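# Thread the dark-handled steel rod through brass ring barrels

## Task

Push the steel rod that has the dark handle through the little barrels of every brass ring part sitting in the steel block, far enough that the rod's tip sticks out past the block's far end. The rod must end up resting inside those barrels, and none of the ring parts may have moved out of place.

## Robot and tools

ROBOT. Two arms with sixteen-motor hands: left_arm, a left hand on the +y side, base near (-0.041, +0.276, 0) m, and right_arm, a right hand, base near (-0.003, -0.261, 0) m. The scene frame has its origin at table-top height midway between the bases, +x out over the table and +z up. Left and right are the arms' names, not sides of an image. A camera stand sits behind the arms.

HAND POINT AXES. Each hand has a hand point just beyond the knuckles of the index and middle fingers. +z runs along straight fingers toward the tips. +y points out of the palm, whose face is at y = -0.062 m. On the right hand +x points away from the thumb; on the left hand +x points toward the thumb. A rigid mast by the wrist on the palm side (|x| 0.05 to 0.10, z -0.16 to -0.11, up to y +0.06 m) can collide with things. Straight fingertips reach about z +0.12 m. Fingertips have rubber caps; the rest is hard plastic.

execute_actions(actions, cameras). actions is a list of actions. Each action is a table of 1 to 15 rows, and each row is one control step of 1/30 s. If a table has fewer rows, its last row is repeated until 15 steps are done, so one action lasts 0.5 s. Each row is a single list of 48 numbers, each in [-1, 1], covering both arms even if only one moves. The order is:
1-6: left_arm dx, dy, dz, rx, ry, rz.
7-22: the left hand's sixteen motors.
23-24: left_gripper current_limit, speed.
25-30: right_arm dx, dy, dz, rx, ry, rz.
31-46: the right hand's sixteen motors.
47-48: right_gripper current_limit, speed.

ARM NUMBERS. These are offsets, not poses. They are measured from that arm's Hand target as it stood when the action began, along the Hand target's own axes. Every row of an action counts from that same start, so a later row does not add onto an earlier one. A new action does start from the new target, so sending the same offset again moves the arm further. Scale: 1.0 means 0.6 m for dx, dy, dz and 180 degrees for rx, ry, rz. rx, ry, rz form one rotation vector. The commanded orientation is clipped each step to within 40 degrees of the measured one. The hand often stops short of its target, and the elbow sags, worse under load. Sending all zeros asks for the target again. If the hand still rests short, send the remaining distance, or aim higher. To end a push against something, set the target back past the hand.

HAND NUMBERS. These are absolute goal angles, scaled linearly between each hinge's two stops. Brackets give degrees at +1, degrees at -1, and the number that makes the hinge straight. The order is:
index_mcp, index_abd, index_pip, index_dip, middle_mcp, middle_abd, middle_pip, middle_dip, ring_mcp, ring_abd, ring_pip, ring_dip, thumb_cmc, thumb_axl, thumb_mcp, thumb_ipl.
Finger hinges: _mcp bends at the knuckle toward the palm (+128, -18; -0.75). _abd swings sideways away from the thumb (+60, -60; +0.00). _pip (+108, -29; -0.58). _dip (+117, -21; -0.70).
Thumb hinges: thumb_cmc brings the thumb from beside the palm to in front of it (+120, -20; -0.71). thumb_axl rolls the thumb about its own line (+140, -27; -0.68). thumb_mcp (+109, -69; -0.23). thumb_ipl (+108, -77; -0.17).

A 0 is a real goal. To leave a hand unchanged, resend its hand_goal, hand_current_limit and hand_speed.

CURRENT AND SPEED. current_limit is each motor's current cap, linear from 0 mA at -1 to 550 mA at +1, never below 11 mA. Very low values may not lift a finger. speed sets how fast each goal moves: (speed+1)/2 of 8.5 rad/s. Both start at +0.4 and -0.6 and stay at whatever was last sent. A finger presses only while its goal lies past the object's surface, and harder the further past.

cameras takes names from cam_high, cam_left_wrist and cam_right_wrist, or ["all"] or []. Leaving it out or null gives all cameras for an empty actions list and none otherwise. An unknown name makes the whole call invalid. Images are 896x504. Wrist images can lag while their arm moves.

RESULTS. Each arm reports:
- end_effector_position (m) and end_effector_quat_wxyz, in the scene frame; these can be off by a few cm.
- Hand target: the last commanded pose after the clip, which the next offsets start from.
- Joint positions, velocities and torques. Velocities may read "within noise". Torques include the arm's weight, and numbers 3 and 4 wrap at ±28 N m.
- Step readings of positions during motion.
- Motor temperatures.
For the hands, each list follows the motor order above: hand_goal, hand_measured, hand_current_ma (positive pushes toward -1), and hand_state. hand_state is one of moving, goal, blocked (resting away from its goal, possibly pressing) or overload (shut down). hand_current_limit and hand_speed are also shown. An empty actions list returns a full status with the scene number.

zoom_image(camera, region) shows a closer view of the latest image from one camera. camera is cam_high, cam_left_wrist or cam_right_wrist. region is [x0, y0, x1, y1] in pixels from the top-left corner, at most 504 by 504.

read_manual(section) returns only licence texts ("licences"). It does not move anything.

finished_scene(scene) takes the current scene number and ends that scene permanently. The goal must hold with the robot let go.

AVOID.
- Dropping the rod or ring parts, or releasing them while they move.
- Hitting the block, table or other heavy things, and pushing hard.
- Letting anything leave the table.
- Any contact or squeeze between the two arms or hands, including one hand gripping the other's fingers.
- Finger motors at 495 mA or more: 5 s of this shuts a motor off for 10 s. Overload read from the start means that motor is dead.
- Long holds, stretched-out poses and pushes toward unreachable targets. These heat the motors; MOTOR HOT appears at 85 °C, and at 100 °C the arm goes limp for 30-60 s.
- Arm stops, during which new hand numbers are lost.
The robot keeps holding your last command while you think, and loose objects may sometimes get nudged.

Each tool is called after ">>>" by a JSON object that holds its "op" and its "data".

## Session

>>> {"op": "execute_actions", "data": {"actions": [], "cameras": ["all"]}}

Scene clock: 0.00 s.
left_arm: end_effector_position=(+0.3925, -0.0515, +0.1105) hand_goal=(-0.754, +0.000, -0.576, -0.696, -0.754, +0.000, -0.576, -0.696, -0.754, +0.000, -0.576, -0.696, -0.714, -0.678, -0.226, -0.168) hand_measured=(-0.754, +0.000, -0.576, -0.696, -0.754, +0.000, -0.576, -0.696, -0.754, +0.000, -0.576, -0.696, -0.714, -0.678, -0.226, -0.168) hand_current_ma=(+0, +0, +0, +0, +0, +0, +0, +0, +0, +0, +0, +0, +0, +0, +0, +0) hand_state=(goal, goal, goal, goal, goal, goal, goal, goal, goal, goal, goal, goal, goal, goal, goal, goal) hand_current_limit=0.40 hand_speed=-0.60 end_effector_quat_wxyz=(+0.124, +0.347, +0.898, -0.239) | right_arm: end_effector_position=(+0.1503, -0.5034, +0.3877) hand_goal=(-0.754, +0.000, -0.576, -0.696, -0.754, +0.000, -0.576, -0.696, -0.754, +0.000, -0.576, -0.696, -0.714, -0.678, -0.226, -0.168) hand_measured=(-0.754, +0.000, -0.576, -0.696, -0.754, +0.000, -0.576, -0.696, -0.754, +0.000, -0.576, -0.696, -0.714, -0.678, -0.226, -0.168) hand_current_ma=(+0, +0, +0, +0, +0, +0, +0, +0, +0, +0, +0, +0, +0, +0, +0, +0) hand_state=(goal, goal, goal, goal, goal, goal, goal, goal, goal, goal, goal, goal, goal, goal, goal, goal) hand_current_limit=0.40 hand_speed=-0.60 end_effector_quat_wxyz=(+0.437, +0.869, +0.196, -0.129)
Joint positions: left_arm=[-0.672 1.614 1.236 -0.788 0.377 -1.586] | right_arm=[-0.302 0.626 0.843 -1.437 0.897 0.624]
Joint velocities: within noise
Joint torques (N m): no reading
Motor temperatures (°C): left_arm=[28 31 30 24 28 25] | right_arm=[30 24 32 25 23 27]
Heat: left arm: hottest shoulder 31 °C; right arm: hottest elbow 32 °C.
Hand target: left_arm +0.3986, -0.0563, +0.1155; +0.130, +0.347, +0.897, -0.241 | right_arm +0.1508, -0.5036, +0.4003; +0.443, +0.868, +0.189, -0.118
camera_calibration:
cam_left_wrist: T_world_to_cam=[[0.15933, -0.868215, 0.469912, -0.185008], [-0.708889, 0.230664, 0.666536, 0.164822], [-0.687088, -0.439314, -0.578716, 0.435983], [0, 0, 0, 1]] pos_world=[0.445876, -0.00711178, 0.229388]
cam_right_wrist: T_world_to_cam=[[-0.38078, -0.50331, 0.775684, -0.468291], [-0.580963, 0.782851, 0.222769, 0.346264], [-0.719367, -0.365817, -0.590498, 0.280559], [0, 0, 0, 1]] pos_world=[0.224675, -0.404136, 0.451778]

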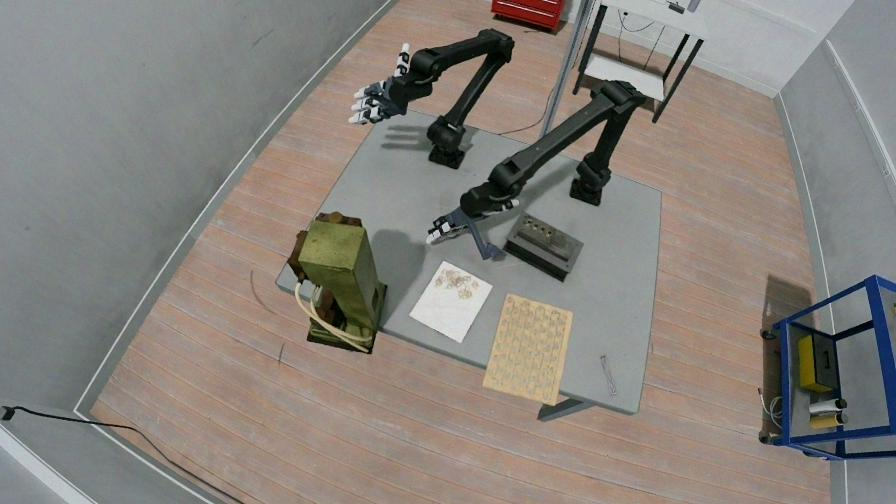

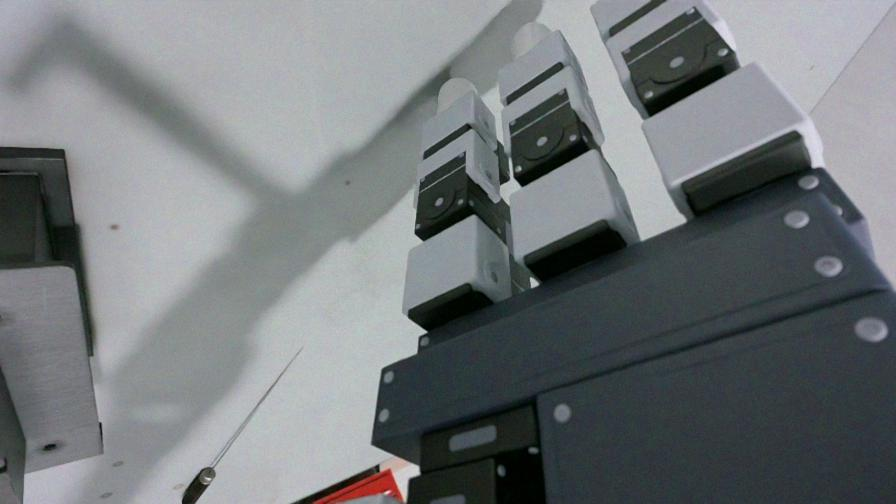

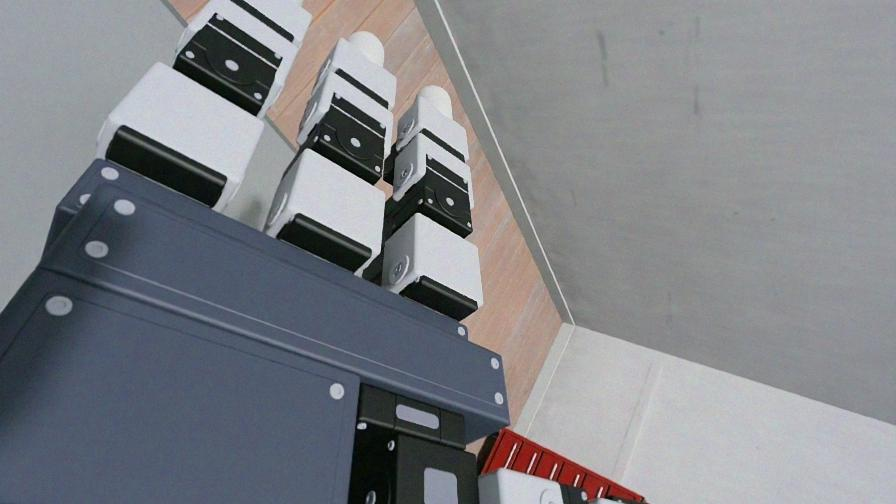

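>>> {"op": "zoom_image", "data": {"camera": "cam_high", "region": [480, 170, 640, 290]}}

>>> {"op": "zoom_image", "data": {"camera": "cam_high", "region": [500, 200, 600, 285]}}

>>> {"op": "zoom_image", "data": {"camera": "cam_left_wrist", "region": [100, 300, 400, 504]}}

Scaled by 3.150 from the camera's 896x504 image, which has a finer 1280x720 frame.

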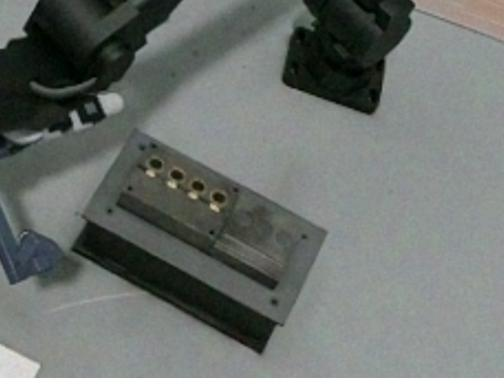

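Scaled by 5.040 from the camera's 896x504 image, which has a finer 1280x720 frame.

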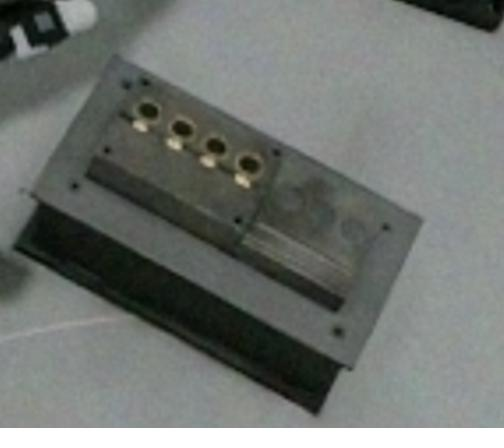

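Scaled by 1.680 from the camera's 896x504 image, which has a finer 1280x720 frame.

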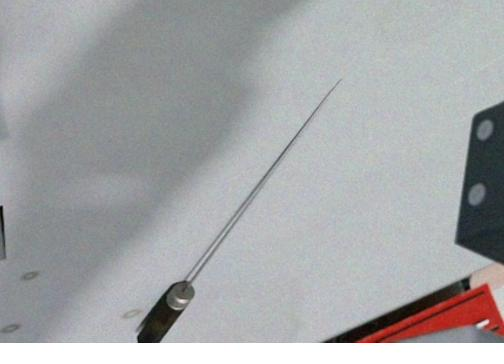

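>>> {"op": "execute_actions", "data": {"actions": [[[-0.0065,-0.0418,-0.0585,0.0007,0.0215,0.0509,-0.616,-0.1,-0.431,-0.551,-0.616,0.1,-0.431,-0.551,-1,0.5,-1,-1,-0.714,-0.678,-0.226,-0.168,0.4,-0.6,0,0,0,0,0,0,-0.754,0,-0.576,-0.696,-0.754,0,-0.576,-0.696,-0.754,0,-0.576,-0.696,-0.714,-0.678,-0.226,-0.168,0.4,-0.6],[-0.0131,-0.0837,-0.117,0.0013,0.043,0.1017,-0.616,-0.1,-0.431,-0.551,-0.616,0.1,-0.431,-0.551,-1,0.5,-1,-1,-0.714,-0.678,-0.226,-0.168,0.4,-0.6,0,0,0,0,0,0,-0.754,0,-0.576,-0.696,-0.754,0,-0.576,-0.696,-0.754,0,-0.576,-0.696,-0.714,-0.678,-0.226,-0.168,0.4,-0.6],[-0.0196,-0.1255,-0.1755,0.002,0.0645,0.1526,-0.616,-0.1,-0.431,-0.551,-0.616,0.1,-0.431,-0.551,-1,0.5,-1,-1,-0.714,-0.678,-0.226,-0.168,0.4,-0.6,0,0,0,0,0,0,-0.754,0,-0.576,-0.696,-0.754,0,-0.576,-0.696,-0.754,0,-0.576,-0.696,-0.714,-0.678,-0.226,-0.168,0.4,-0.6]]], "cameras": ["cam_high"]}}

Scene clock: 6.87 s.
left_arm: end_effector_position=(+0.3374, -0.0515, +0.2249) hand_goal=(-0.616, -0.100, -0.432, -0.552, -0.616, +0.100, -0.432, -0.552, -1.000, +0.500, -1.000, -1.000, -0.714, -0.678, -0.226, -0.168) hand_measured=(-0.616, -0.098, -0.434, -0.554, -0.614, +0.094, -0.434, -0.556, -0.992, +0.494, -0.996, -0.998, -0.712, -0.678, -0.224, -0.168) hand_current_ma=(+0, +0, -1, -1, +0, -2, -1, -1, +6, -3, +2, +1, +0, +0, +1, +0) hand_state=(goal, goal, goal, goal, goal, goal, goal, goal, goal, goal, goal, goal, goal, goal, goal, goal) hand_current_limit=0.40 hand_speed=-0.60 end_effector_quat_wxyz=(+0.086, +0.569, +0.800, -0.172) | right_arm: end_effector_position=(+0.1503, -0.5034, +0.3877) hand_goal=(-0.754, +0.000, -0.576, -0.696, -0.754, +0.000, -0.576, -0.696, -0.754, +0.000, -0.576, -0.696, -0.714, -0.678, -0.226, -0.168) hand_measured=(-0.758, +0.000, -0.576, -0.696, -0.758, +0.000, -0.576, -0.696, -0.758, +0.000, -0.576, -0.696, -0.718, -0.678, -0.226, -0.168) hand_current_ma=(-17, +0, -2, +0, -13, +0, -2, +0, -13, +0, -2, +0, -15, +3, +1, +1) hand_state=(goal, goal, goal, goal, goal, goal, goal, goal, goal, goal, goal, goal, goal, goal, goal, goal) hand_current_limit=0.40 hand_speed=-0.60 end_effector_quat_wxyz=(+0.437, +0.869, +0.196, -0.129)
Joint positions: left_arm=[-0.769 1.453 1.363 -1.25 0.312 -1.141] | right_arm=[-0.302 0.626 0.843 -1.437 0.897 0.624]
Joint torques (N m): left_arm=[-0.91 -10.99 10.67 0.43 0.24 0.21] | right_arm=[2.84 -0.44 10.13 1.36 1.16 -0.03]
Heat: left arm: hottest shoulder 31 °C; right arm: hottest elbow 34 °C.
Hand target: left_arm +0.3485, -0.0561, +0.2354; +0.092, +0.573, +0.797, -0.170 | right_arm +0.1508, -0.5036, +0.4003; +0.443, +0.868, +0.189, -0.118
Off the commanded pose: left_arm 0.016 m, 1 deg | right_arm 0.013 m, 2 deg.
Step readings (end_effector_position of left_arm | right_arm):
0: (+0.3925, -0.0515, +0.1105) | (+0.1503, -0.5034, +0.3877)
1: (+0.3924, -0.0514, +0.1104) | (+0.1503, -0.5034, +0.3877)
2: (+0.3909, -0.0499, +0.1106) | (+0.1503, -0.5034, +0.3877)
4: (+0.3823, -0.0420, +0.1161) | (+0.1503, -0.5034, +0.3877)
8: (+0.3489, -0.0338, +0.1582) | (+0.1503, -0.5034, +0.3877)
15: (+0.3367, -0.0513, +0.2358) | (+0.1503, -0.5034, +0.3877)
Images, in order (width x height): cam_high 896x504.

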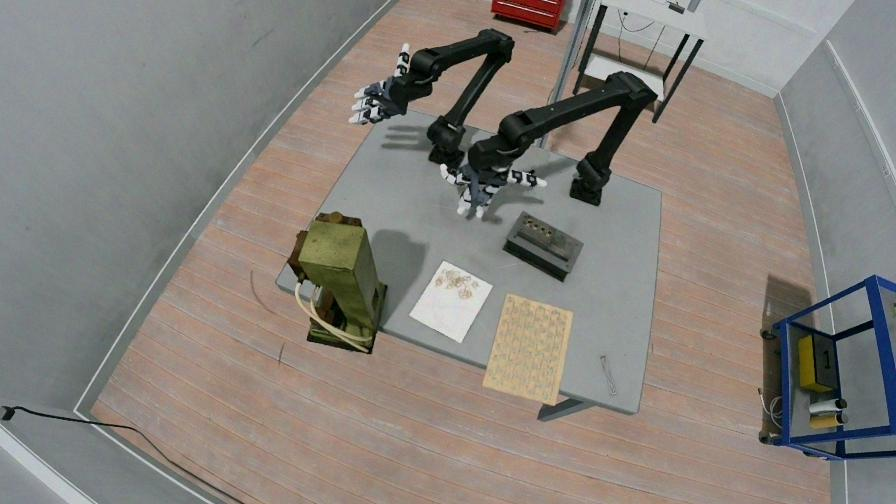

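>>> {"op": "zoom_image", "data": {"camera": "cam_high", "region": [450, 110, 610, 220]}}

Scaled by 3.150 from the camera's 896x504 image, which has a finer 1280x720 frame.

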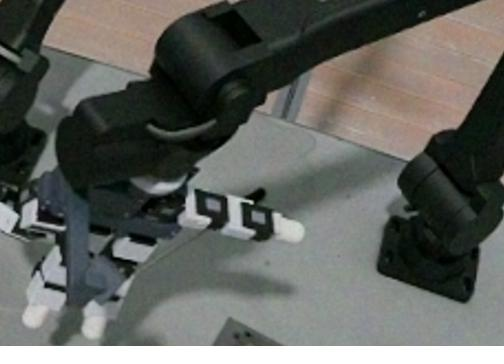

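>>> {"op": "execute_actions", "data": {"actions": [[[0.0298,-0.0481,-0.0024,0.0004,0.0129,0.0305,-0.616,-0.1,-0.431,-0.551,-0.616,0.1,-0.431,-0.551,-1,0.5,-1,-1,-0.714,-0.678,-0.226,-0.168,0.4,-0.6,0,0,0,0,0,0,-0.754,0,-0.576,-0.696,-0.754,0,-0.576,-0.696,-0.754,0,-0.576,-0.696,-0.714,-0.678,-0.226,-0.168,0.4,-0.6],[0.0596,-0.0963,-0.0047,0.0009,0.0257,0.061,-0.616,-0.1,-0.431,-0.551,-0.616,0.1,-0.431,-0.551,-1,0.5,-1,-1,-0.714,-0.678,-0.226,-0.168,0.4,-0.6,0,0,0,0,0,0,-0.754,0,-0.576,-0.696,-0.754,0,-0.576,-0.696,-0.754,0,-0.576,-0.696,-0.714,-0.678,-0.226,-0.168,0.4,-0.6],[0.0894,-0.1444,-0.0071,0.0013,0.0386,0.0914,-0.616,-0.1,-0.431,-0.551,-0.616,0.1,-0.431,-0.551,-1,0.5,-1,-1,-0.714,-0.678,-0.226,-0.168,0.4,-0.6,0,0,0,0,0,0,-0.754,0,-0.576,-0.696,-0.754,0,-0.576,-0.696,-0.754,0,-0.576,-0.696,-0.714,-0.678,-0.226,-0.168,0.4,-0.6],[0.1192,-0.1926,-0.0094,0.0018,0.0514,0.1219,-0.616,-0.1,-0.431,-0.551,-0.616,0.1,-0.431,-0.551,-1,0.5,-1,-1,-0.714,-0.678,-0.226,-0.168,0.4,-0.6,0,0,0,0,0,0,-0.754,0,-0.576,-0.696,-0.754,0,-0.576,-0.696,-0.754,0,-0.576,-0.696,-0.714,-0.678,-0.226,-0.168,0.4,-0.6],[0.149,-0.2407,-0.0118,0.0022,0.0643,0.1524,-0.616,-0.1,-0.431,-0.551,-0.616,0.1,-0.431,-0.551,-1,0.5,-1,-1,-0.714,-0.678,-0.226,-0.168,0.4,-0.6,0,0,0,0,0,0,-0.754,0,-0.576,-0.696,-0.754,0,-0.576,-0.696,-0.754,0,-0.576,-0.696,-0.714,-0.678,-0.226,-0.168,0.4,-0.6]]], "cameras": ["cam_high","cam_left_wrist"]}}

Scene clock: 10.37 s.
left_arm: end_effector_position=(+0.1868, -0.0155, +0.2393) hand_goal=(-0.616, -0.100, -0.432, -0.552, -0.616, +0.100, -0.432, -0.552, -1.000, +0.500, -1.000, -1.000, -0.714, -0.678, -0.226, -0.168) hand_measured=(-0.616, -0.100, -0.434, -0.554, -0.616, +0.096, -0.434, -0.556, -0.992, +0.496, -0.996, -0.998, -0.712, -0.678, -0.222, -0.168) hand_current_ma=(+0, +0, +0, -1, +0, -1, +0, -1, +5, -1, +2, +1, +0, +0, +2, +0) hand_state=(goal, goal, goal, goal, goal, goal, goal, goal, goal, goal, goal, goal, goal, goal, goal, goal) hand_current_limit=0.40 hand_speed=-0.60 end_effector_quat_wxyz=(+0.055, +0.753, +0.649, -0.091) | right_arm: end_effector_position=(+0.1503, -0.5034, +0.3877) hand_goal=(-0.754, +0.000, -0.576, -0.696, -0.754, +0.000, -0.576, -0.696, -0.754, +0.000, -0.576, -0.696, -0.714, -0.678, -0.226, -0.168) hand_measured=(-0.758, +0.000, -0.576, -0.696, -0.758, +0.000, -0.576, -0.696, -0.758, +0.000, -0.576, -0.696, -0.718, -0.678, -0.226, -0.168) hand_current_ma=(-17, +0, -2, +0, -13, +0, -2, +0, -13, +0, -2, +0, -15, +3, +1, +1) hand_state=(goal, goal, goal, goal, goal, goal, goal, goal, goal, goal, goal, goal, goal, goal, goal, goal) hand_current_limit=0.40 hand_speed=-0.60 end_effector_quat_wxyz=(+0.437, +0.869, +0.196, -0.129)
Joint positions: left_arm=[-1.047 1.11 1.083 -1.4 0.158 -0.913] | right_arm=[-0.302 0.626 0.843 -1.437 0.897 0.624]
Joint torques (N m): left_arm=[-2.14 -6.24 7.43 0.25 -0.01 0.2] | right_arm=[2.08 0.21 10.26 1.47 1.14 -0.11]
Heat: left arm: hottest elbow 33 °C; right arm: hottest elbow 36 °C.
Hand target: left_arm +0.1833, -0.0161, +0.2354; +0.048, +0.759, +0.643, -0.088 | right_arm +0.1508, -0.5036, +0.4003; +0.443, +0.868, +0.189, -0.118
Off the commanded pose: left_arm 0.005 m, 1 deg | right_arm 0.013 m, 2 deg.
Step readings (end_effector_position of left_arm | right_arm):
0: (+0.3374, -0.0516, +0.2249) | (+0.1503, -0.5034, +0.3877)
1: (+0.3375, -0.0515, +0.2249) | (+0.1503, -0.5034, +0.3877)
2: (+0.3375, -0.0510, +0.2253) | (+0.1503, -0.5034, +0.3877)
4: (+0.3317, -0.0448, +0.2244) | (+0.1503, -0.5034, +0.3877)
8: (+0.2678, -0.0204, +0.2164) | (+0.1503, -0.5034, +0.3877)
15: (+0.1901, -0.0159, +0.2373) | (+0.1503, -0.5034, +0.3877)
camera_calibration:
cam_left_wrist: T_world_to_cam=[[-0.720141, -0.681106, 0.132257, 0.0664204], [-0.455238, 0.607689, 0.650747, -0.112884], [-0.523599, 0.408421, -0.747687, 0.408119], [0, 0, 0, 1]] pos_world=[0.210133, -0.0528466, 0.369819]
Images, in order (width x height): cam_high 896x504, cam_left_wrist 896x504.

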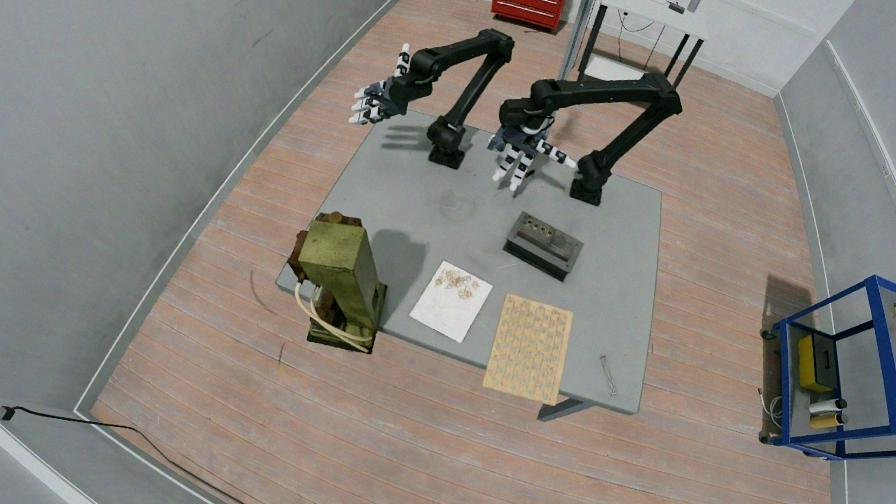

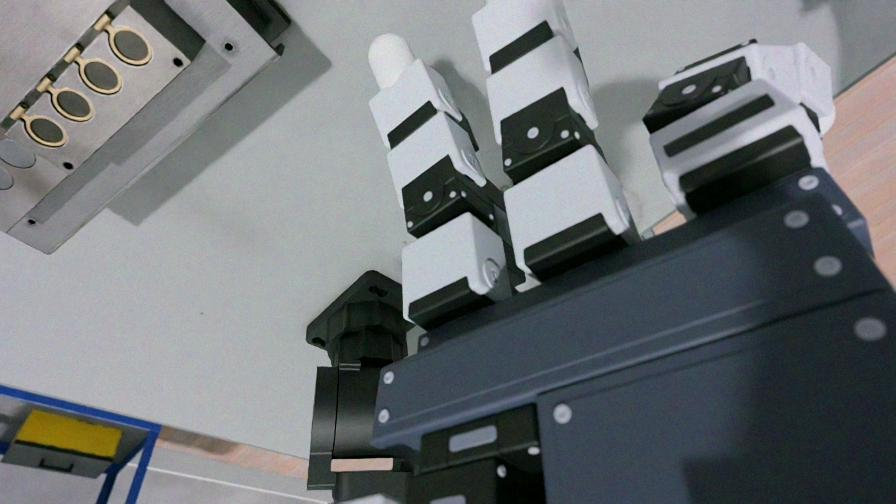

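>>> {"op": "zoom_image", "data": {"camera": "cam_high", "region": [470, 130, 590, 220]}}

Scaled by 4.200 from the camera's 896x504 image, which has a finer 1280x720 frame.

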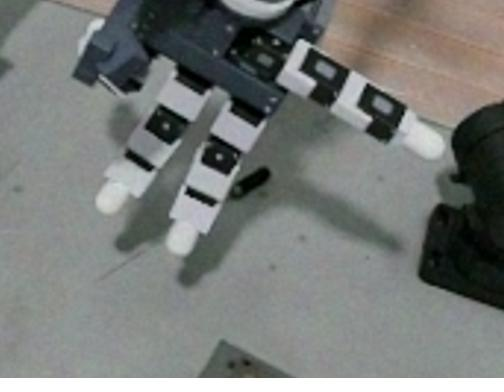

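>>> {"op": "execute_actions", "data": {"actions": [[[0.0042,-0.0579,0.0134,0.0001,0.0129,0.0272,-0.616,-0.1,-0.431,-0.551,-0.616,0.1,-0.431,-0.551,-1,0.5,-1,-1,-0.714,-0.678,-0.226,-0.168,0.4,-0.6,0,0,0,0,0,0,-0.754,0,-0.576,-0.696,-0.754,0,-0.576,-0.696,-0.754,0,-0.576,-0.696,-0.714,-0.678,-0.226,-0.168,0.4,-0.6],[0.0084,-0.1157,0.0269,0.0003,0.0258,0.0544,-0.616,-0.1,-0.431,-0.551,-0.616,0.1,-0.431,-0.551,-1,0.5,-1,-1,-0.714,-0.678,-0.226,-0.168,0.4,-0.6,0,0,0,0,0,0,-0.754,0,-0.576,-0.696,-0.754,0,-0.576,-0.696,-0.754,0,-0.576,-0.696,-0.714,-0.678,-0.226,-0.168,0.4,-0.6],[0.0126,-0.1736,0.0403,0.0004,0.0387,0.0817,-0.616,-0.1,-0.431,-0.551,-0.616,0.1,-0.431,-0.551,-1,0.5,-1,-1,-0.714,-0.678,-0.226,-0.168,0.4,-0.6,0,0,0,0,0,0,-0.754,0,-0.576,-0.696,-0.754,0,-0.576,-0.696,-0.754,0,-0.576,-0.696,-0.714,-0.678,-0.226,-0.168,0.4,-0.6],[0.0168,-0.2314,0.0538,0.0006,0.0516,0.1089,-0.616,-0.1,-0.431,-0.551,-0.616,0.1,-0.431,-0.551,-1,0.5,-1,-1,-0.714,-0.678,-0.226,-0.168,0.4,-0.6,0,0,0,0,0,0,-0.754,0,-0.576,-0.696,-0.754,0,-0.576,-0.696,-0.754,0,-0.576,-0.696,-0.714,-0.678,-0.226,-0.168,0.4,-0.6],[0.021,-0.2893,0.0672,0.0007,0.0645,0.1361,-0.616,-0.1,-0.431,-0.551,-0.616,0.1,-0.431,-0.551,-1,0.5,-1,-1,-0.714,-0.678,-0.226,-0.168,0.4,-0.6,0,0,0,0,0,0,-0.754,0,-0.576,-0.696,-0.754,0,-0.576,-0.696,-0.754,0,-0.576,-0.696,-0.714,-0.678,-0.226,-0.168,0.4,-0.6]]], "cameras": ["cam_high","cam_left_wrist"]}}

>>> {"op": "zoom_image", "data": {"camera": "cam_high", "region": [470, 130, 590, 220]}}

Scene clock: 14.37 s.
left_arm: end_effector_position=(+0.0140, +0.0205, +0.1979) hand_goal=(-0.616, -0.100, -0.432, -0.552, -0.616, +0.100, -0.432, -0.552, -1.000, +0.500, -1.000, -1.000, -0.714, -0.678, -0.226, -0.168) hand_measured=(-0.618, -0.100, -0.434, -0.554, -0.618, +0.096, -0.434, -0.556, -0.992, +0.496, -0.996, -0.998, -0.714, -0.678, -0.222, -0.168) hand_current_ma=(+0, +0, +0, -1, +0, -1, +0, -1, +4, -1, +2, +1, +0, +0, +2, +0) hand_state=(goal, goal, goal, goal, goal, goal, goal, goal, goal, goal, goal, goal, goal, goal, goal, goal) hand_current_limit=0.40 hand_speed=-0.60 end_effector_quat_wxyz=(-0.001, +0.886, +0.464, -0.006) | right_arm: end_effector_position=(+0.1503, -0.5034, +0.3877) hand_goal=(-0.754, +0.000, -0.576, -0.696, -0.754, +0.000, -0.576, -0.696, -0.754, +0.000, -0.576, -0.696, -0.714, -0.678, -0.226, -0.168) hand_measured=(-0.758, +0.000, -0.576, -0.696, -0.758, +0.000, -0.576, -0.696, -0.758, +0.000, -0.576, -0.696, -0.718, -0.678, -0.226, -0.168) hand_current_ma=(-17, +0, -2, +0, -13, +0, -2, +0, -13, +0, -2, +0, -15, +3, +1, +1) hand_state=(goal, goal, goal, goal, goal, goal, goal, goal, goal, goal, goal, goal, goal, goal, goal, goal) hand_current_limit=0.40 hand_speed=-0.60 end_effector_quat_wxyz=(+0.437, +0.869, +0.196, -0.129)
Joint positions: left_arm=[-1.679 0.917 0.848 -1.496 0.011 -1.075] | right_arm=[-0.302 0.626 0.843 -1.437 0.897 0.624]
Joint torques (N m): left_arm=[-1.49 -2.2 8.44 0.12 -0.2 -0.08] | right_arm=[1.79 -0.73 10.26 1.51 1.1 -0.07]
Motor temperatures (°C): left_arm=[28 31 33 24 28 25] | right_arm=[30 24 37 25 24 27]
Heat: left arm: hottest elbow 33 °C; right arm: hottest elbow 37 °C.
Hand target: left_arm +0.0114, +0.0180, +0.2004; +0.000, +0.883, +0.469, +0.000 | right_arm +0.1508, -0.5036, +0.4003; +0.443, +0.868, +0.189, -0.118
Off the commanded pose: left_arm 0.004 m, 1 deg | right_arm 0.013 m, 2 deg.
Step readings (end_effector_position of left_arm | right_arm):
0: (+0.1868, -0.0155, +0.2393) | (+0.1503, -0.5034, +0.3877)
1: (+0.1867, -0.0154, +0.2391) | (+0.1503, -0.5034, +0.3877)
2: (+0.1860, -0.0147, +0.2384) | (+0.1503, -0.5034, +0.3877)
4: (+0.1752, -0.0107, +0.2325) | (+0.1503, -0.5034, +0.3877)
8: (+0.1033, +0.0077, +0.2051) | (+0.1503, -0.5034, +0.3877)
15: (+0.0250, +0.0154, +0.1970) | (+0.1503, -0.5034, +0.3877)
camera_calibration:
cam_left_wrist: T_world_to_cam=[[-0.953348, -0.298814, -0.0428716, 0.00215128], [-0.234471, 0.643529, 0.728624, -0.20575], [-0.190134, 0.704685, -0.68357, 0.248396], [0, 0, 0, 1]] pos_world=[0.00103713, -0.0419924, 0.319803]
Images, in order (width x height): cam_high 896x504, cam_left_wrist 896x504.

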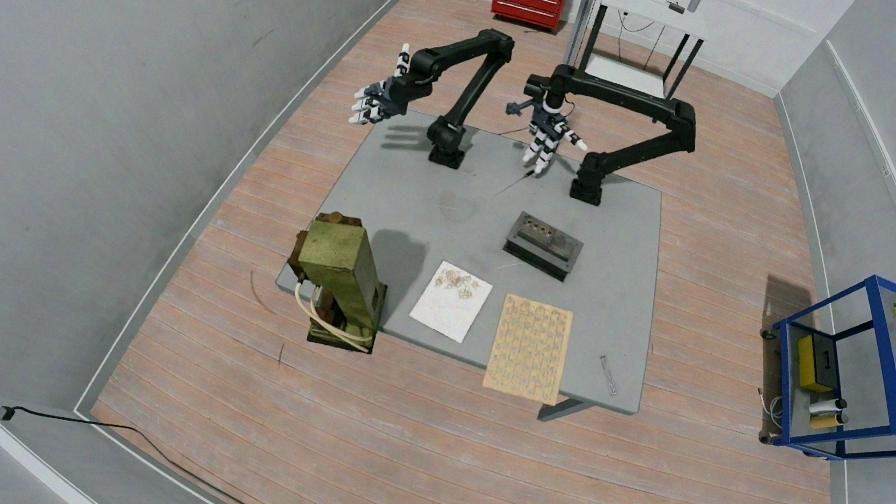

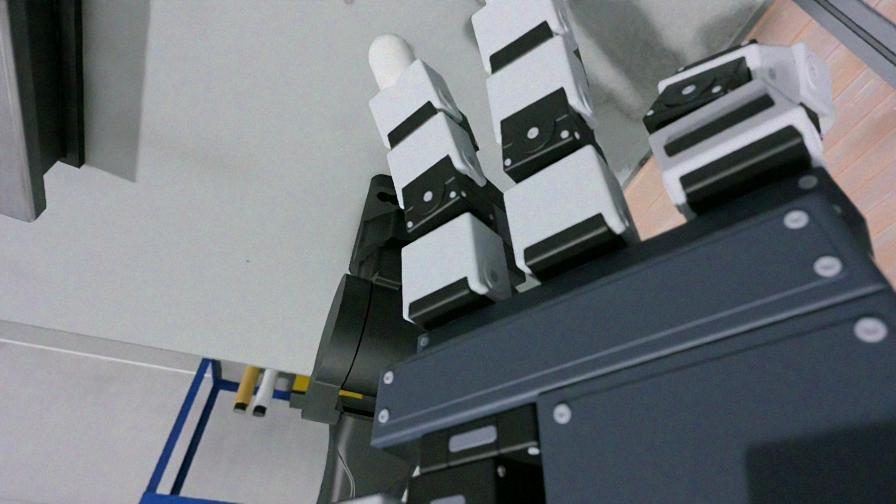

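Scaled by 4.200 from the camera's 896x504 image, which has a finer 1280x720 frame.

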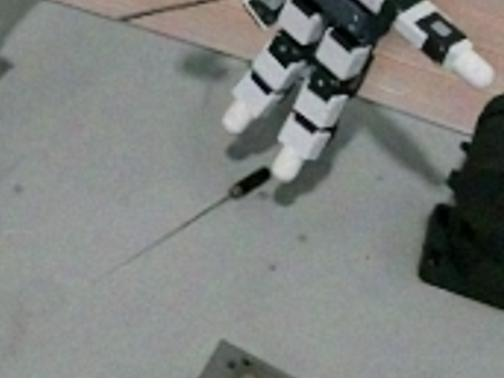

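>>> {"op": "execute_actions", "data": {"actions": [[[-0.0042,-0.0008,0.0278,0,0,-0.0028,-0.616,-0.1,-0.431,-0.551,-0.616,0.1,-0.431,-0.551,-1,0.5,-1,-1,-0.714,-0.678,-0.226,-0.168,0.4,-0.6,0,0,0,0,0,0,-0.754,0,-0.576,-0.696,-0.754,0,-0.576,-0.696,-0.754,0,-0.576,-0.696,-0.714,-0.678,-0.226,-0.168,0.4,-0.6],[-0.0084,-0.0015,0.0556,0,0,-0.0055,-0.616,-0.1,-0.431,-0.551,-0.616,0.1,-0.431,-0.551,-1,0.5,-1,-1,-0.714,-0.678,-0.226,-0.168,0.4,-0.6,0,0,0,0,0,0,-0.754,0,-0.576,-0.696,-0.754,0,-0.576,-0.696,-0.754,0,-0.576,-0.696,-0.714,-0.678,-0.226,-0.168,0.4,-0.6],[-0.0126,-0.0023,0.0833,0,0,-0.0083,-0.616,-0.1,-0.431,-0.551,-0.616,0.1,-0.431,-0.551,-1,0.5,-1,-1,-0.714,-0.678,-0.226,-0.168,0.4,-0.6,0,0,0,0,0,0,-0.754,0,-0.576,-0.696,-0.754,0,-0.576,-0.696,-0.754,0,-0.576,-0.696,-0.714,-0.678,-0.226,-0.168,0.4,-0.6]]], "cameras": ["cam_high","cam_left_wrist"]}}

>>> {"op": "zoom_image", "data": {"camera": "cam_high", "region": [490, 130, 570, 190]}}

Scene clock: 17.80 s.
left_arm: end_effector_position=(+0.0075, +0.0139, +0.1526) hand_goal=(-0.616, -0.100, -0.432, -0.552, -0.616, +0.100, -0.432, -0.552, -1.000, +0.500, -1.000, -1.000, -0.714, -0.678, -0.226, -0.168) hand_measured=(-0.618, -0.100, -0.434, -0.554, -0.618, +0.096, -0.434, -0.556, -0.992, +0.496, -0.996, -0.998, -0.714, -0.678, -0.222, -0.168) hand_current_ma=(+0, +0, +0, -1, +0, -1, +0, -1, +4, -1, +2, +1, +0, +0, +2, +0) hand_state=(goal, goal, goal, goal, goal, goal, goal, goal, goal, goal, goal, goal, goal, goal, goal, goal) hand_current_limit=0.40 hand_speed=-0.60 end_effector_quat_wxyz=(+0.000, +0.878, +0.479, -0.002) | right_arm: end_effector_position=(+0.1503, -0.5034, +0.3877) hand_goal=(-0.754, +0.000, -0.576, -0.696, -0.754, +0.000, -0.576, -0.696, -0.754, +0.000, -0.576, -0.696, -0.714, -0.678, -0.226, -0.168) hand_measured=(-0.758, +0.000, -0.576, -0.696, -0.758, +0.000, -0.576, -0.696, -0.758, +0.000, -0.576, -0.696, -0.718, -0.678, -0.226, -0.168) hand_current_ma=(-17, +0, -2, +0, -13, +0, -2, +0, -13, +0, -2, +0, -15, +3, +1, +1) hand_state=(goal, goal, goal, goal, goal, goal, goal, goal, goal, goal, goal, goal, goal, goal, goal, goal) hand_current_limit=0.40 hand_speed=-0.60 end_effector_quat_wxyz=(+0.437, +0.869, +0.196, -0.129)
Joint positions: left_arm=[-1.712 0.972 0.758 -1.355 0.003 -1.141] | right_arm=[-0.302 0.626 0.843 -1.437 0.897 0.624]
Joint torques (N m): left_arm=[-1.67 -3.02 7.39 0.47 -0.2 0.03] | right_arm=[2.49 -0.67 10.26 1.43 1.18 -0.09]
Heat: left arm: hottest elbow 33 °C; right arm: hottest elbow 38 °C.
Hand target: left_arm +0.0059, +0.0126, +0.1505; +0.000, +0.877, +0.480, +0.000 | right_arm +0.1508, -0.5036, +0.4003; +0.443, +0.868, +0.189, -0.118
Off the commanded pose: left_arm 0.003 m, 0 deg | right_arm 0.013 m, 2 deg.
Step readings (end_effector_position of left_arm | right_arm):
0: (+0.0140, +0.0206, +0.1979) | (+0.1503, -0.5034, +0.3877)
1: (+0.0140, +0.0206, +0.1978) | (+0.1503, -0.5034, +0.3877)
2: (+0.0141, +0.0204, +0.1979) | (+0.1503, -0.5034, +0.3877)
4: (+0.0126, +0.0171, +0.1936) | (+0.1503, -0.5034, +0.3877)
8: (+0.0082, +0.0161, +0.1688) | (+0.1503, -0.5034, +0.3877)
15: (+0.0074, +0.0149, +0.1524) | (+0.1503, -0.5034, +0.3877)
camera_calibration:
cam_left_wrist: T_world_to_cam=[[-0.942624, -0.329785, -0.0519735, -0.00633567], [-0.261475, 0.632465, 0.729122, -0.169715], [-0.207582, 0.700878, -0.682408, 0.22096], [0, 0, 0, 1]] pos_world=[-0.00448098, -0.0496167, 0.274199]
Images, in order (width x height): cam_high 896x504, cam_left_wrist 896x504.

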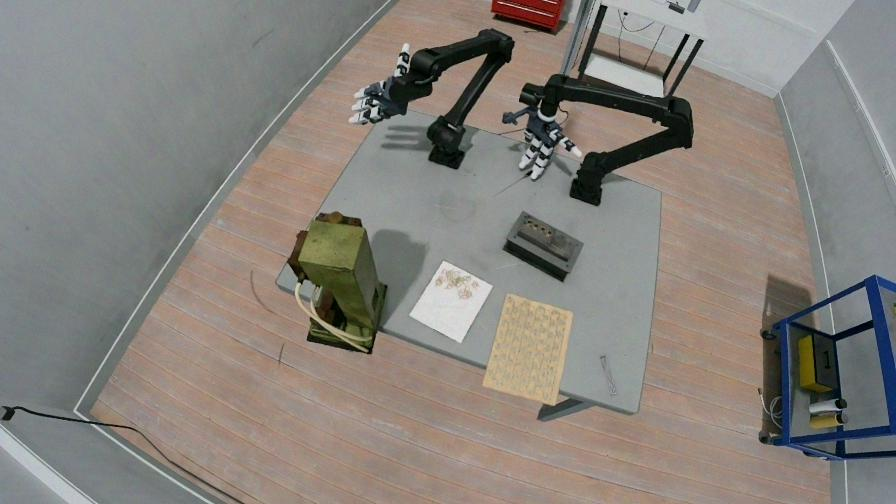

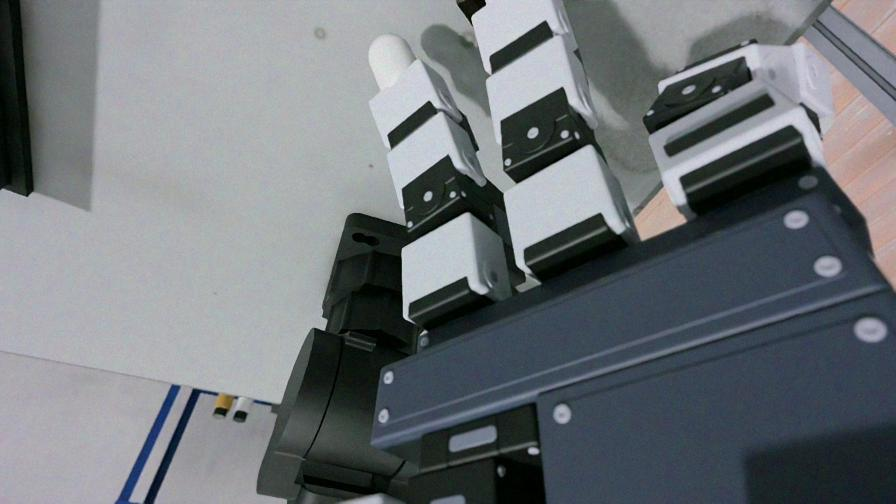

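Scaled by 6.300 from the camera's 896x504 image, which has a finer 1280x720 frame.

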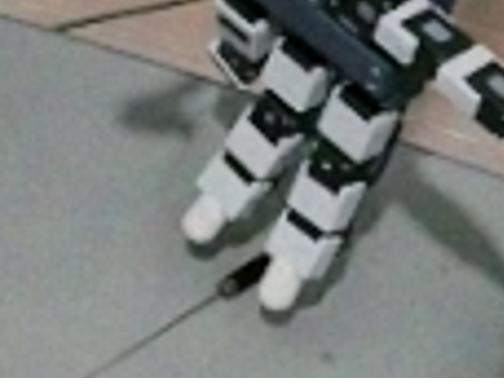

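>>> {"op": "execute_actions", "data": {"actions": [[[-0.0053,-0.0049,0.028,0,0,0,-0.616,-0.1,-0.431,-0.551,-0.616,0.1,-0.431,-0.551,-1,0.5,-1,-1,-0.714,-0.678,-0.226,-0.168,0.4,-0.6,0,0,0,0,0,0,-0.754,0,-0.576,-0.696,-0.754,0,-0.576,-0.696,-0.754,0,-0.576,-0.696,-0.714,-0.678,-0.226,-0.168,0.4,-0.6]]], "cameras": ["cam_high"]}}

>>> {"op": "zoom_image", "data": {"camera": "cam_high", "region": [500, 140, 560, 185]}}

Scene clock: 19.63 s.
left_arm: end_effector_position=(+0.0034, +0.0116, +0.1374) hand_goal=(-0.616, -0.100, -0.432, -0.552, -0.616, +0.100, -0.432, -0.552, -1.000, +0.500, -1.000, -1.000, -0.714, -0.678, -0.226, -0.168) hand_measured=(-0.618, -0.100, -0.434, -0.554, -0.618, +0.096, -0.434, -0.556, -0.992, +0.496, -0.996, -0.998, -0.714, -0.678, -0.222, -0.168) hand_current_ma=(+0, +0, +0, -1, +0, -1, +0, -1, +4, -1, +2, +1, +0, +0, +2, +0) hand_state=(goal, goal, goal, goal, goal, goal, goal, goal, goal, goal, goal, goal, goal, goal, goal, goal) hand_current_limit=0.40 hand_speed=-0.60 end_effector_quat_wxyz=(+0.002, +0.878, +0.479, -0.003) | right_arm: end_effector_position=(+0.1503, -0.5034, +0.3877) hand_goal=(-0.754, +0.000, -0.576, -0.696, -0.754, +0.000, -0.576, -0.696, -0.754, +0.000, -0.576, -0.696, -0.714, -0.678, -0.226, -0.168) hand_measured=(-0.758, +0.000, -0.576, -0.696, -0.758, +0.000, -0.576, -0.696, -0.758, +0.000, -0.576, -0.696, -0.718, -0.678, -0.226, -0.168) hand_current_ma=(-17, +0, -2, +0, -13, +0, -2, +0, -13, +0, -2, +0, -15, +3, +1, +1) hand_state=(goal, goal, goal, goal, goal, goal, goal, goal, goal, goal, goal, goal, goal, goal, goal, goal) hand_current_limit=0.40 hand_speed=-0.60 end_effector_quat_wxyz=(+0.437, +0.869, +0.196, -0.129)
Joint positions: left_arm=[-1.727 0.99 0.727 -1.302 0.002 -1.157] | right_arm=[-0.302 0.626 0.843 -1.437 0.897 0.624]
Joint torques (N m): left_arm=[-1.49 -3.37 6.95 0.46 -0.23 0.01] | right_arm=[2.26 0.15 10.28 1.59 1.12 -0.07]
Heat: left arm: hottest elbow 33 °C; right arm: hottest elbow 38 °C.
Hand target: left_arm +0.0018, +0.0115, +0.1336; +0.000, +0.877, +0.480, +0.000 | right_arm +0.1508, -0.5036, +0.4003; +0.443, +0.868, +0.189, -0.118
Off the commanded pose: left_arm 0.004 m, 0 deg | right_arm 0.013 m, 2 deg.
Step readings (end_effector_position of left_arm | right_arm):
0: (+0.0075, +0.0139, +0.1526) | (+0.1503, -0.5034, +0.3877)
1: (+0.0075, +0.0139, +0.1526) | (+0.1503, -0.5034, +0.3877)
2: (+0.0073, +0.0132, +0.1520) | (+0.1503, -0.5034, +0.3877)
4: (+0.0061, +0.0115, +0.1493) | (+0.1503, -0.5034, +0.3877)
8: (+0.0038, +0.0120, +0.1407) | (+0.1503, -0.5034, +0.3877)
15: (+0.0034, +0.0117, +0.1374) | (+0.1503, -0.5034, +0.3877)
Images, in order (width x height): cam_high 896x504.

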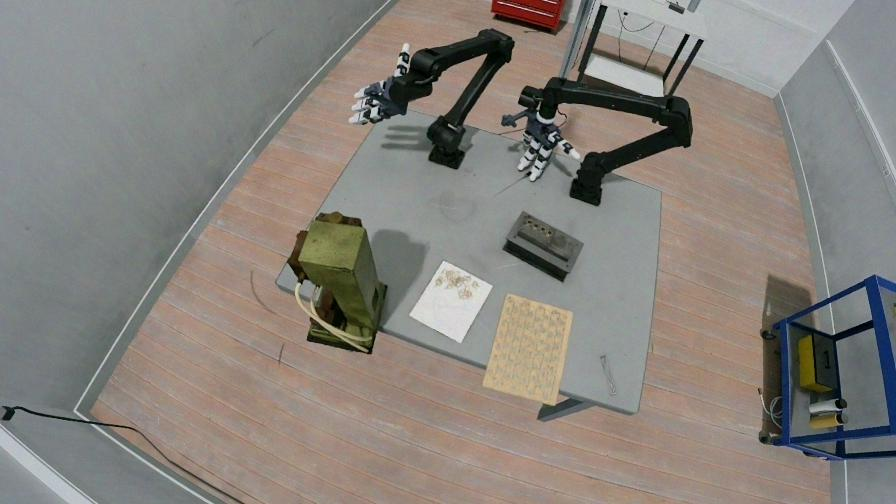

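Scaled by 8.400 from the camera's 896x504 image, which has a finer 1280x720 frame.

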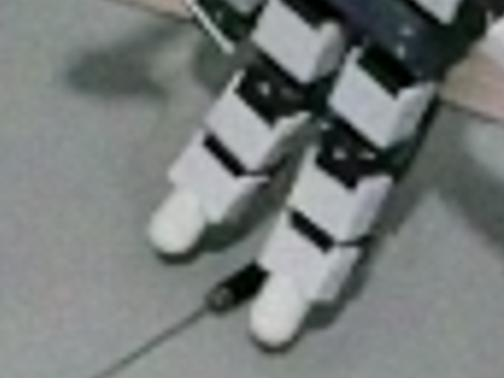

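>>> {"op": "execute_actions", "data": {"actions": [[[0,-0.0033,0.0135,0,0,0,-0.616,-0.1,-0.431,-0.551,-0.616,0.1,-0.431,-0.551,-1,0.5,-1,-1,-0.714,-0.678,-0.226,-0.168,0.4,-0.6,0,0,0,0,0,0,-0.754,0,-0.576,-0.696,-0.754,0,-0.576,-0.696,-0.754,0,-0.576,-0.696,-0.714,-0.678,-0.226,-0.168,0.4,-0.6]]], "cameras": ["cam_high"]}}

>>> {"op": "zoom_image", "data": {"camera": "cam_high", "region": [500, 140, 560, 185]}}

Scene clock: 20.97 s.
left_arm: end_effector_position=(+0.0017, +0.0122, +0.1299) hand_goal=(-0.616, -0.100, -0.432, -0.552, -0.616, +0.100, -0.432, -0.552, -1.000, +0.500, -1.000, -1.000, -0.714, -0.678, -0.226, -0.168) hand_measured=(-0.618, -0.100, -0.434, -0.554, -0.618, +0.096, -0.434, -0.556, -0.992, +0.496, -0.996, -0.998, -0.714, -0.678, -0.222, -0.168) hand_current_ma=(+0, +0, +0, -1, +0, -1, +0, -1, +4, -1, +2, +1, +0, +0, +2, +0) hand_state=(goal, goal, goal, goal, goal, goal, goal, goal, goal, goal, goal, goal, goal, goal, goal, goal) hand_current_limit=0.40 hand_speed=-0.60 end_effector_quat_wxyz=(+0.002, +0.878, +0.479, -0.003) | right_arm: end_effector_position=(+0.1503, -0.5034, +0.3877) hand_goal=(-0.754, +0.000, -0.576, -0.696, -0.754, +0.000, -0.576, -0.696, -0.754, +0.000, -0.576, -0.696, -0.714, -0.678, -0.226, -0.168) hand_measured=(-0.758, +0.000, -0.576, -0.696, -0.758, +0.000, -0.576, -0.696, -0.758, +0.000, -0.576, -0.696, -0.718, -0.678, -0.226, -0.168) hand_current_ma=(-17, +0, -2, +0, -13, +0, -2, +0, -13, +0, -2, +0, -15, +3, +1, +1) hand_state=(goal, goal, goal, goal, goal, goal, goal, goal, goal, goal, goal, goal, goal, goal, goal, goal) hand_current_limit=0.40 hand_speed=-0.60 end_effector_quat_wxyz=(+0.437, +0.869, +0.196, -0.129)
Joint positions: left_arm=[-1.734 0.994 0.709 -1.277 0.002 -1.165] | right_arm=[-0.302 0.626 0.843 -1.437 0.897 0.624]
Joint torques (N m): left_arm=[-1.9 -2.73 6.98 0.55 -0.22 -0.02] | right_arm=[2.55 0.26 10.32 1.46 1.18 -0.09]
Heat: left arm: hottest elbow 34 °C; right arm: hottest elbow 39 °C.
Hand target: left_arm +0.0001, +0.0125, +0.1256; +0.000, +0.877, +0.480, +0.000 | right_arm +0.1508, -0.5036, +0.4003; +0.443, +0.868, +0.189, -0.118
Off the commanded pose: left_arm 0.005 m, 1 deg | right_arm 0.013 m, 2 deg.
Step readings (end_effector_position of left_arm | right_arm):
0: (+0.0034, +0.0116, +0.1374) | (+0.1503, -0.5034, +0.3877)
1: (+0.0034, +0.0116, +0.1374) | (+0.1503, -0.5034, +0.3877)
2: (+0.0033, +0.0113, +0.1371) | (+0.1503, -0.5034, +0.3877)
4: (+0.0027, +0.0109, +0.1355) | (+0.1503, -0.5034, +0.3877)
8: (+0.0019, +0.0123, +0.1313) | (+0.1503, -0.5034, +0.3877)
15: (+0.0018, +0.0122, +0.1299) | (+0.1503, -0.5034, +0.3877)
Images, in order (width x height): cam_high 896x504.

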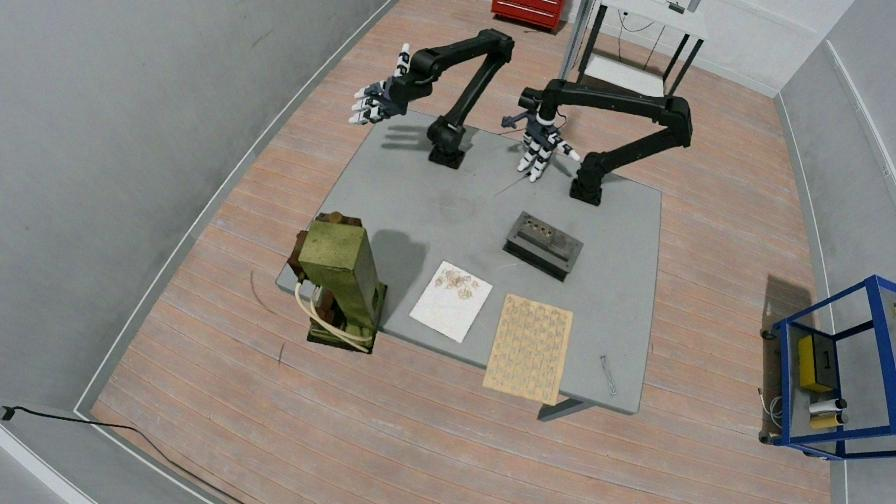

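Scaled by 8.400 from the camera's 896x504 image, which has a finer 1280x720 frame.

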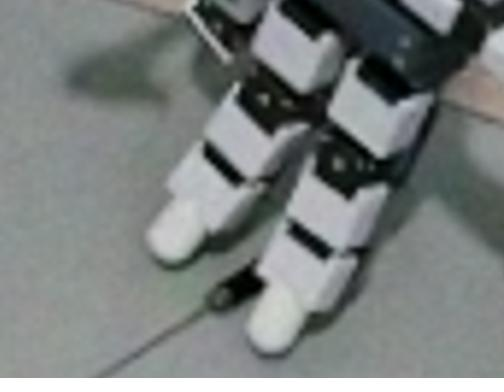

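>>> {"op": "execute_actions", "data": {"actions": [[[0.001,-0.005,0.0095,0,0,0,-0.616,-0.1,-0.431,-0.551,-0.616,0.1,-0.431,-0.551,-1,0.5,-1,-1,-0.714,-0.678,-0.226,-0.168,0.4,-0.6,0,0,0,0,0,0,-0.754,0,-0.576,-0.696,-0.754,0,-0.576,-0.696,-0.754,0,-0.576,-0.696,-0.714,-0.678,-0.226,-0.168,0.4,-0.6]]], "cameras": ["cam_high"]}}

>>> {"op": "zoom_image", "data": {"camera": "cam_high", "region": [500, 140, 560, 185]}}

Scene clock: 22.20 s.
left_arm: end_effector_position=(-0.0004, +0.0142, +0.1243) hand_goal=(-0.616, -0.100, -0.432, -0.552, -0.616, +0.100, -0.432, -0.552, -1.000, +0.500, -1.000, -1.000, -0.714, -0.678, -0.226, -0.168) hand_measured=(-0.618, -0.100, -0.434, -0.554, -0.618, +0.096, -0.434, -0.556, -0.992, +0.496, -0.996, -0.998, -0.714, -0.678, -0.222, -0.168) hand_current_ma=(+0, +0, +0, -1, +0, -1, +0, -1, +4, -1, +2, +1, +0, +0, +2, +0) hand_state=(goal, goal, goal, goal, goal, goal, goal, goal, goal, goal, goal, goal, goal, goal, goal, goal) hand_current_limit=0.40 hand_speed=-0.60 end_effector_quat_wxyz=(+0.003, +0.878, +0.479, -0.003) | right_arm: end_effector_position=(+0.1503, -0.5034, +0.3877) hand_goal=(-0.754, +0.000, -0.576, -0.696, -0.754, +0.000, -0.576, -0.696, -0.754, +0.000, -0.576, -0.696, -0.714, -0.678, -0.226, -0.168) hand_measured=(-0.758, +0.000, -0.576, -0.696, -0.758, +0.000, -0.576, -0.696, -0.758, +0.000, -0.576, -0.696, -0.718, -0.678, -0.226, -0.168) hand_current_ma=(-17, +0, -2, +0, -13, +0, -2, +0, -13, +0, -2, +0, -15, +3, +1, +1) hand_state=(goal, goal, goal, goal, goal, goal, goal, goal, goal, goal, goal, goal, goal, goal, goal, goal) hand_current_limit=0.40 hand_speed=-0.60 end_effector_quat_wxyz=(+0.437, +0.869, +0.196, -0.129)
Joint positions: left_arm=[-1.745 0.994 0.694 -1.262 0.002 -1.176] | right_arm=[-0.302 0.626 0.843 -1.437 0.897 0.624]
Joint torques (N m): left_arm=[-1.67 -2.43 6.87 0.51 -0.18 -0.07] | right_arm=[2.73 -0.62 10.32 1.46 1.13 -0.05]
Heat: left arm: hottest elbow 34 °C; right arm: hottest elbow 39 °C.
Hand target: left_arm -0.0021, +0.0146, +0.1199; +0.000, +0.877, +0.480, +0.000 | right_arm +0.1508, -0.5036, +0.4003; +0.443, +0.868, +0.189, -0.118
Off the commanded pose: left_arm 0.005 m, 1 deg | right_arm 0.013 m, 2 deg.
Step readings (end_effector_position of left_arm | right_arm):
0: (+0.0018, +0.0122, +0.1299) | (+0.1503, -0.5034, +0.3877)
1: (+0.0018, +0.0122, +0.1299) | (+0.1503, -0.5034, +0.3877)
2: (+0.0017, +0.0122, +0.1297) | (+0.1503, -0.5034, +0.3877)
4: (+0.0010, +0.0121, +0.1283) | (+0.1503, -0.5034, +0.3877)
8: (-0.0002, +0.0140, +0.1250) | (+0.1503, -0.5034, +0.3877)
15: (-0.0005, +0.0141, +0.1243) | (+0.1503, -0.5034, +0.3877)
Images, in order (width x height): cam_high 896x504.

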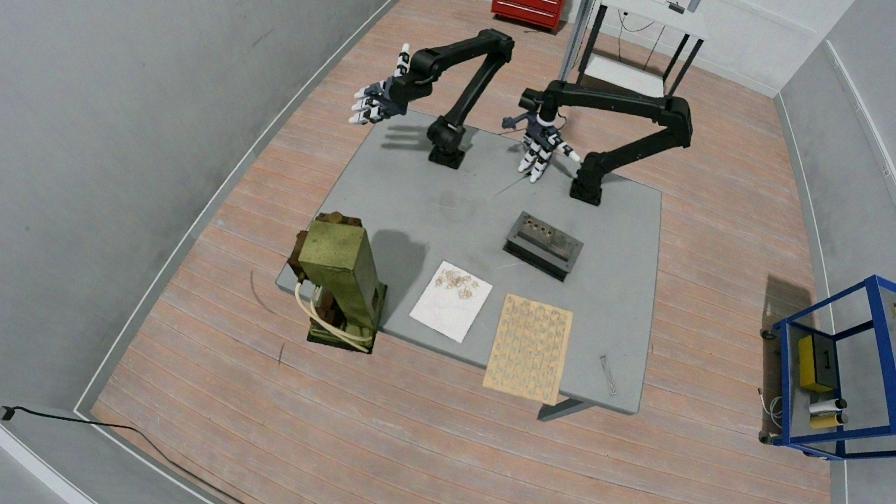

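Scaled by 8.400 from the camera's 896x504 image, which has a finer 1280x720 frame.

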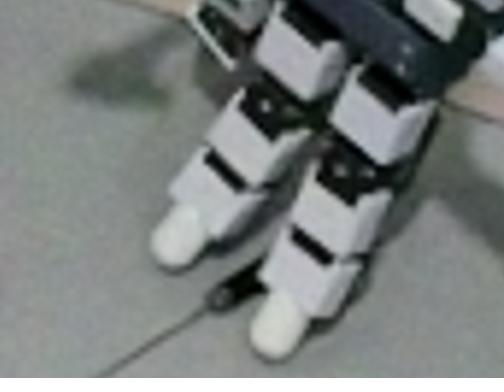

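>>> {"op": "execute_actions", "data": {"actions": [[[0,0,0,0,0,0,-0.616,0.24,-0.431,-0.551,-0.616,-0.2,-0.431,-0.551,-1,0.5,-1,-1,-0.714,-0.678,-0.226,-0.168,0.4,-0.85,0,0,0,0,0,0,-0.754,0,-0.576,-0.696,-0.754,0,-0.576,-0.696,-0.754,0,-0.576,-0.696,-0.714,-0.678,-0.226,-0.168,0.4,-0.6]],[[0,0,0,0,0,0,-0.616,0.24,-0.431,-0.551,-0.616,-0.2,-0.431,-0.551,-1,0.5,-1,-1,-0.714,-0.678,-0.226,-0.168,0.4,-0.85,0,0,0,0,0,0,-0.754,0,-0.576,-0.696,-0.754,0,-0.576,-0.696,-0.754,0,-0.576,-0.696,-0.714,-0.678,-0.226,-0.168,0.4,-0.6]]], "cameras": ["cam_high"]}}

>>> {"op": "zoom_image", "data": {"camera": "cam_high", "region": [490, 140, 560, 200]}}

Scene clock: 24.23 s.
left_arm: end_effector_position=(-0.0004, +0.0142, +0.1243) hand_goal=(-0.616, +0.240, -0.432, -0.552, -0.616, -0.200, -0.432, -0.552, -1.000, +0.500, -1.000, -1.000, -0.714, -0.678, -0.226, -0.168) hand_measured=(-0.618, +0.104, -0.434, -0.554, -0.618, -0.094, -0.434, -0.554, -0.992, +0.496, -0.996, -0.998, -0.714, -0.678, -0.222, -0.168) hand_current_ma=(+0, -314, +0, -1, +0, +213, +0, -1, +4, -1, +2, +1, +0, +0, +2, +0) hand_state=(goal, blocked, goal, goal, goal, blocked, goal, goal, goal, goal, goal, goal, goal, goal, goal, goal) hand_current_limit=0.40 hand_speed=-0.85 end_effector_quat_wxyz=(+0.003, +0.878, +0.479, -0.003) | right_arm: end_effector_position=(+0.1503, -0.5034, +0.3877) hand_goal=(-0.754, +0.000, -0.576, -0.696, -0.754, +0.000, -0.576, -0.696, -0.754, +0.000, -0.576, -0.696, -0.714, -0.678, -0.226, -0.168) hand_measured=(-0.758, +0.000, -0.576, -0.696, -0.758, +0.000, -0.576, -0.696, -0.758, +0.000, -0.576, -0.696, -0.718, -0.678, -0.226, -0.168) hand_current_ma=(-17, +0, -2, +0, -13, +0, -2, +0, -13, +0, -2, +0, -15, +3, +1, +1) hand_state=(goal, goal, goal, goal, goal, goal, goal, goal, goal, goal, goal, goal, goal, goal, goal, goal) hand_current_limit=0.40 hand_speed=-0.60 end_effector_quat_wxyz=(+0.437, +0.869, +0.196, -0.129)
Joint positions: left_arm=[-1.745 0.994 0.694 -1.262 0.002 -1.176] | right_arm=[-0.302 0.626 0.843 -1.437 0.897 0.624]
Joint torques (N m): left_arm=[-1.38 -2.78 6.86 0.54 -0.2 -0.04] | right_arm=[1.96 0.21 10.17 1.61 1.14 -0.11]
Heat: left arm: hottest elbow 34 °C; right arm: hottest elbow 40 °C.
Hand target: left_arm -0.0021, +0.0146, +0.1199; +0.000, +0.877, +0.480, +0.000 | right_arm +0.1508, -0.5036, +0.4003; +0.443, +0.868, +0.189, -0.118
Off the commanded pose: left_arm 0.005 m, 1 deg | right_arm 0.013 m, 2 deg.
Step readings (end_effector_position of left_arm | right_arm):
0: (-0.0004, +0.0142, +0.1243) | (+0.1503, -0.5034, +0.3877)
1: (-0.0004, +0.0142, +0.1243) | (+0.1503, -0.5034, +0.3877)
2: (-0.0004, +0.0142, +0.1243) | (+0.1503, -0.5034, +0.3877)
4: (-0.0004, +0.0142, +0.1243) | (+0.1503, -0.5034, +0.3877)
8: (-0.0004, +0.0142, +0.1243) | (+0.1503, -0.5034, +0.3877)
15: (-0.0004, +0.0142, +0.1243) | (+0.1503, -0.5034, +0.3877)
16: (-0.0004, +0.0142, +0.1243) | (+0.1503, -0.5034, +0.3877)
17: (-0.0004, +0.0142, +0.1243) | (+0.1503, -0.5034, +0.3877)
19: (-0.0004, +0.0142, +0.1243) | (+0.1503, -0.5034, +0.3877)
23: (-0.0004, +0.0142, +0.1243) | (+0.1503, -0.5034, +0.3877)
30: (-0.0004, +0.0142, +0.1243) | (+0.1503, -0.5034, +0.3877)
Images, in order (width x height): cam_high 896x504.

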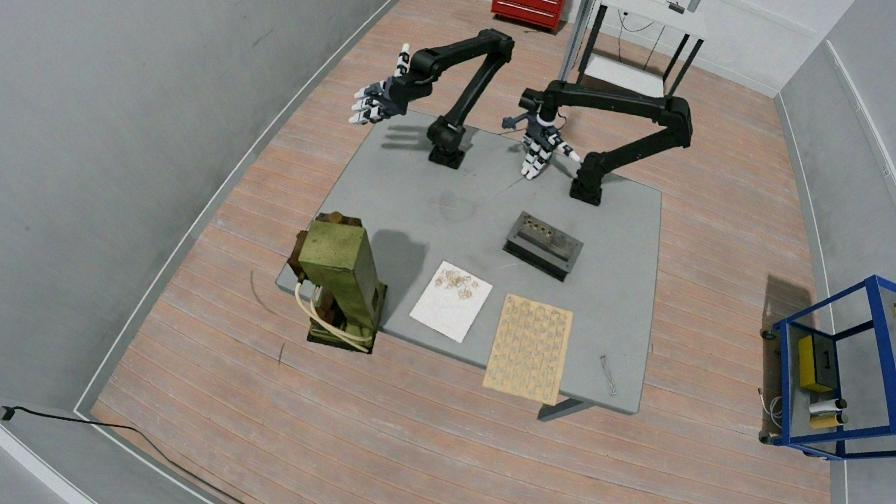

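Scaled by 7.200 from the camera's 896x504 image, which has a finer 1280x720 frame.

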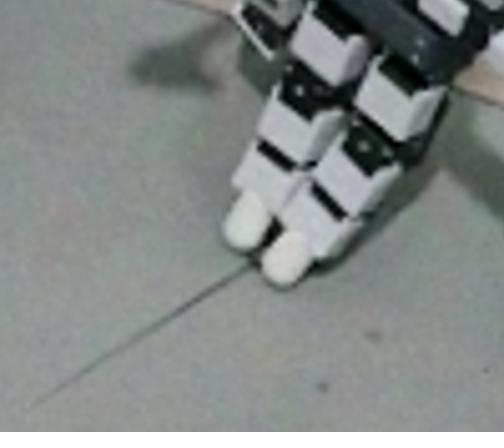

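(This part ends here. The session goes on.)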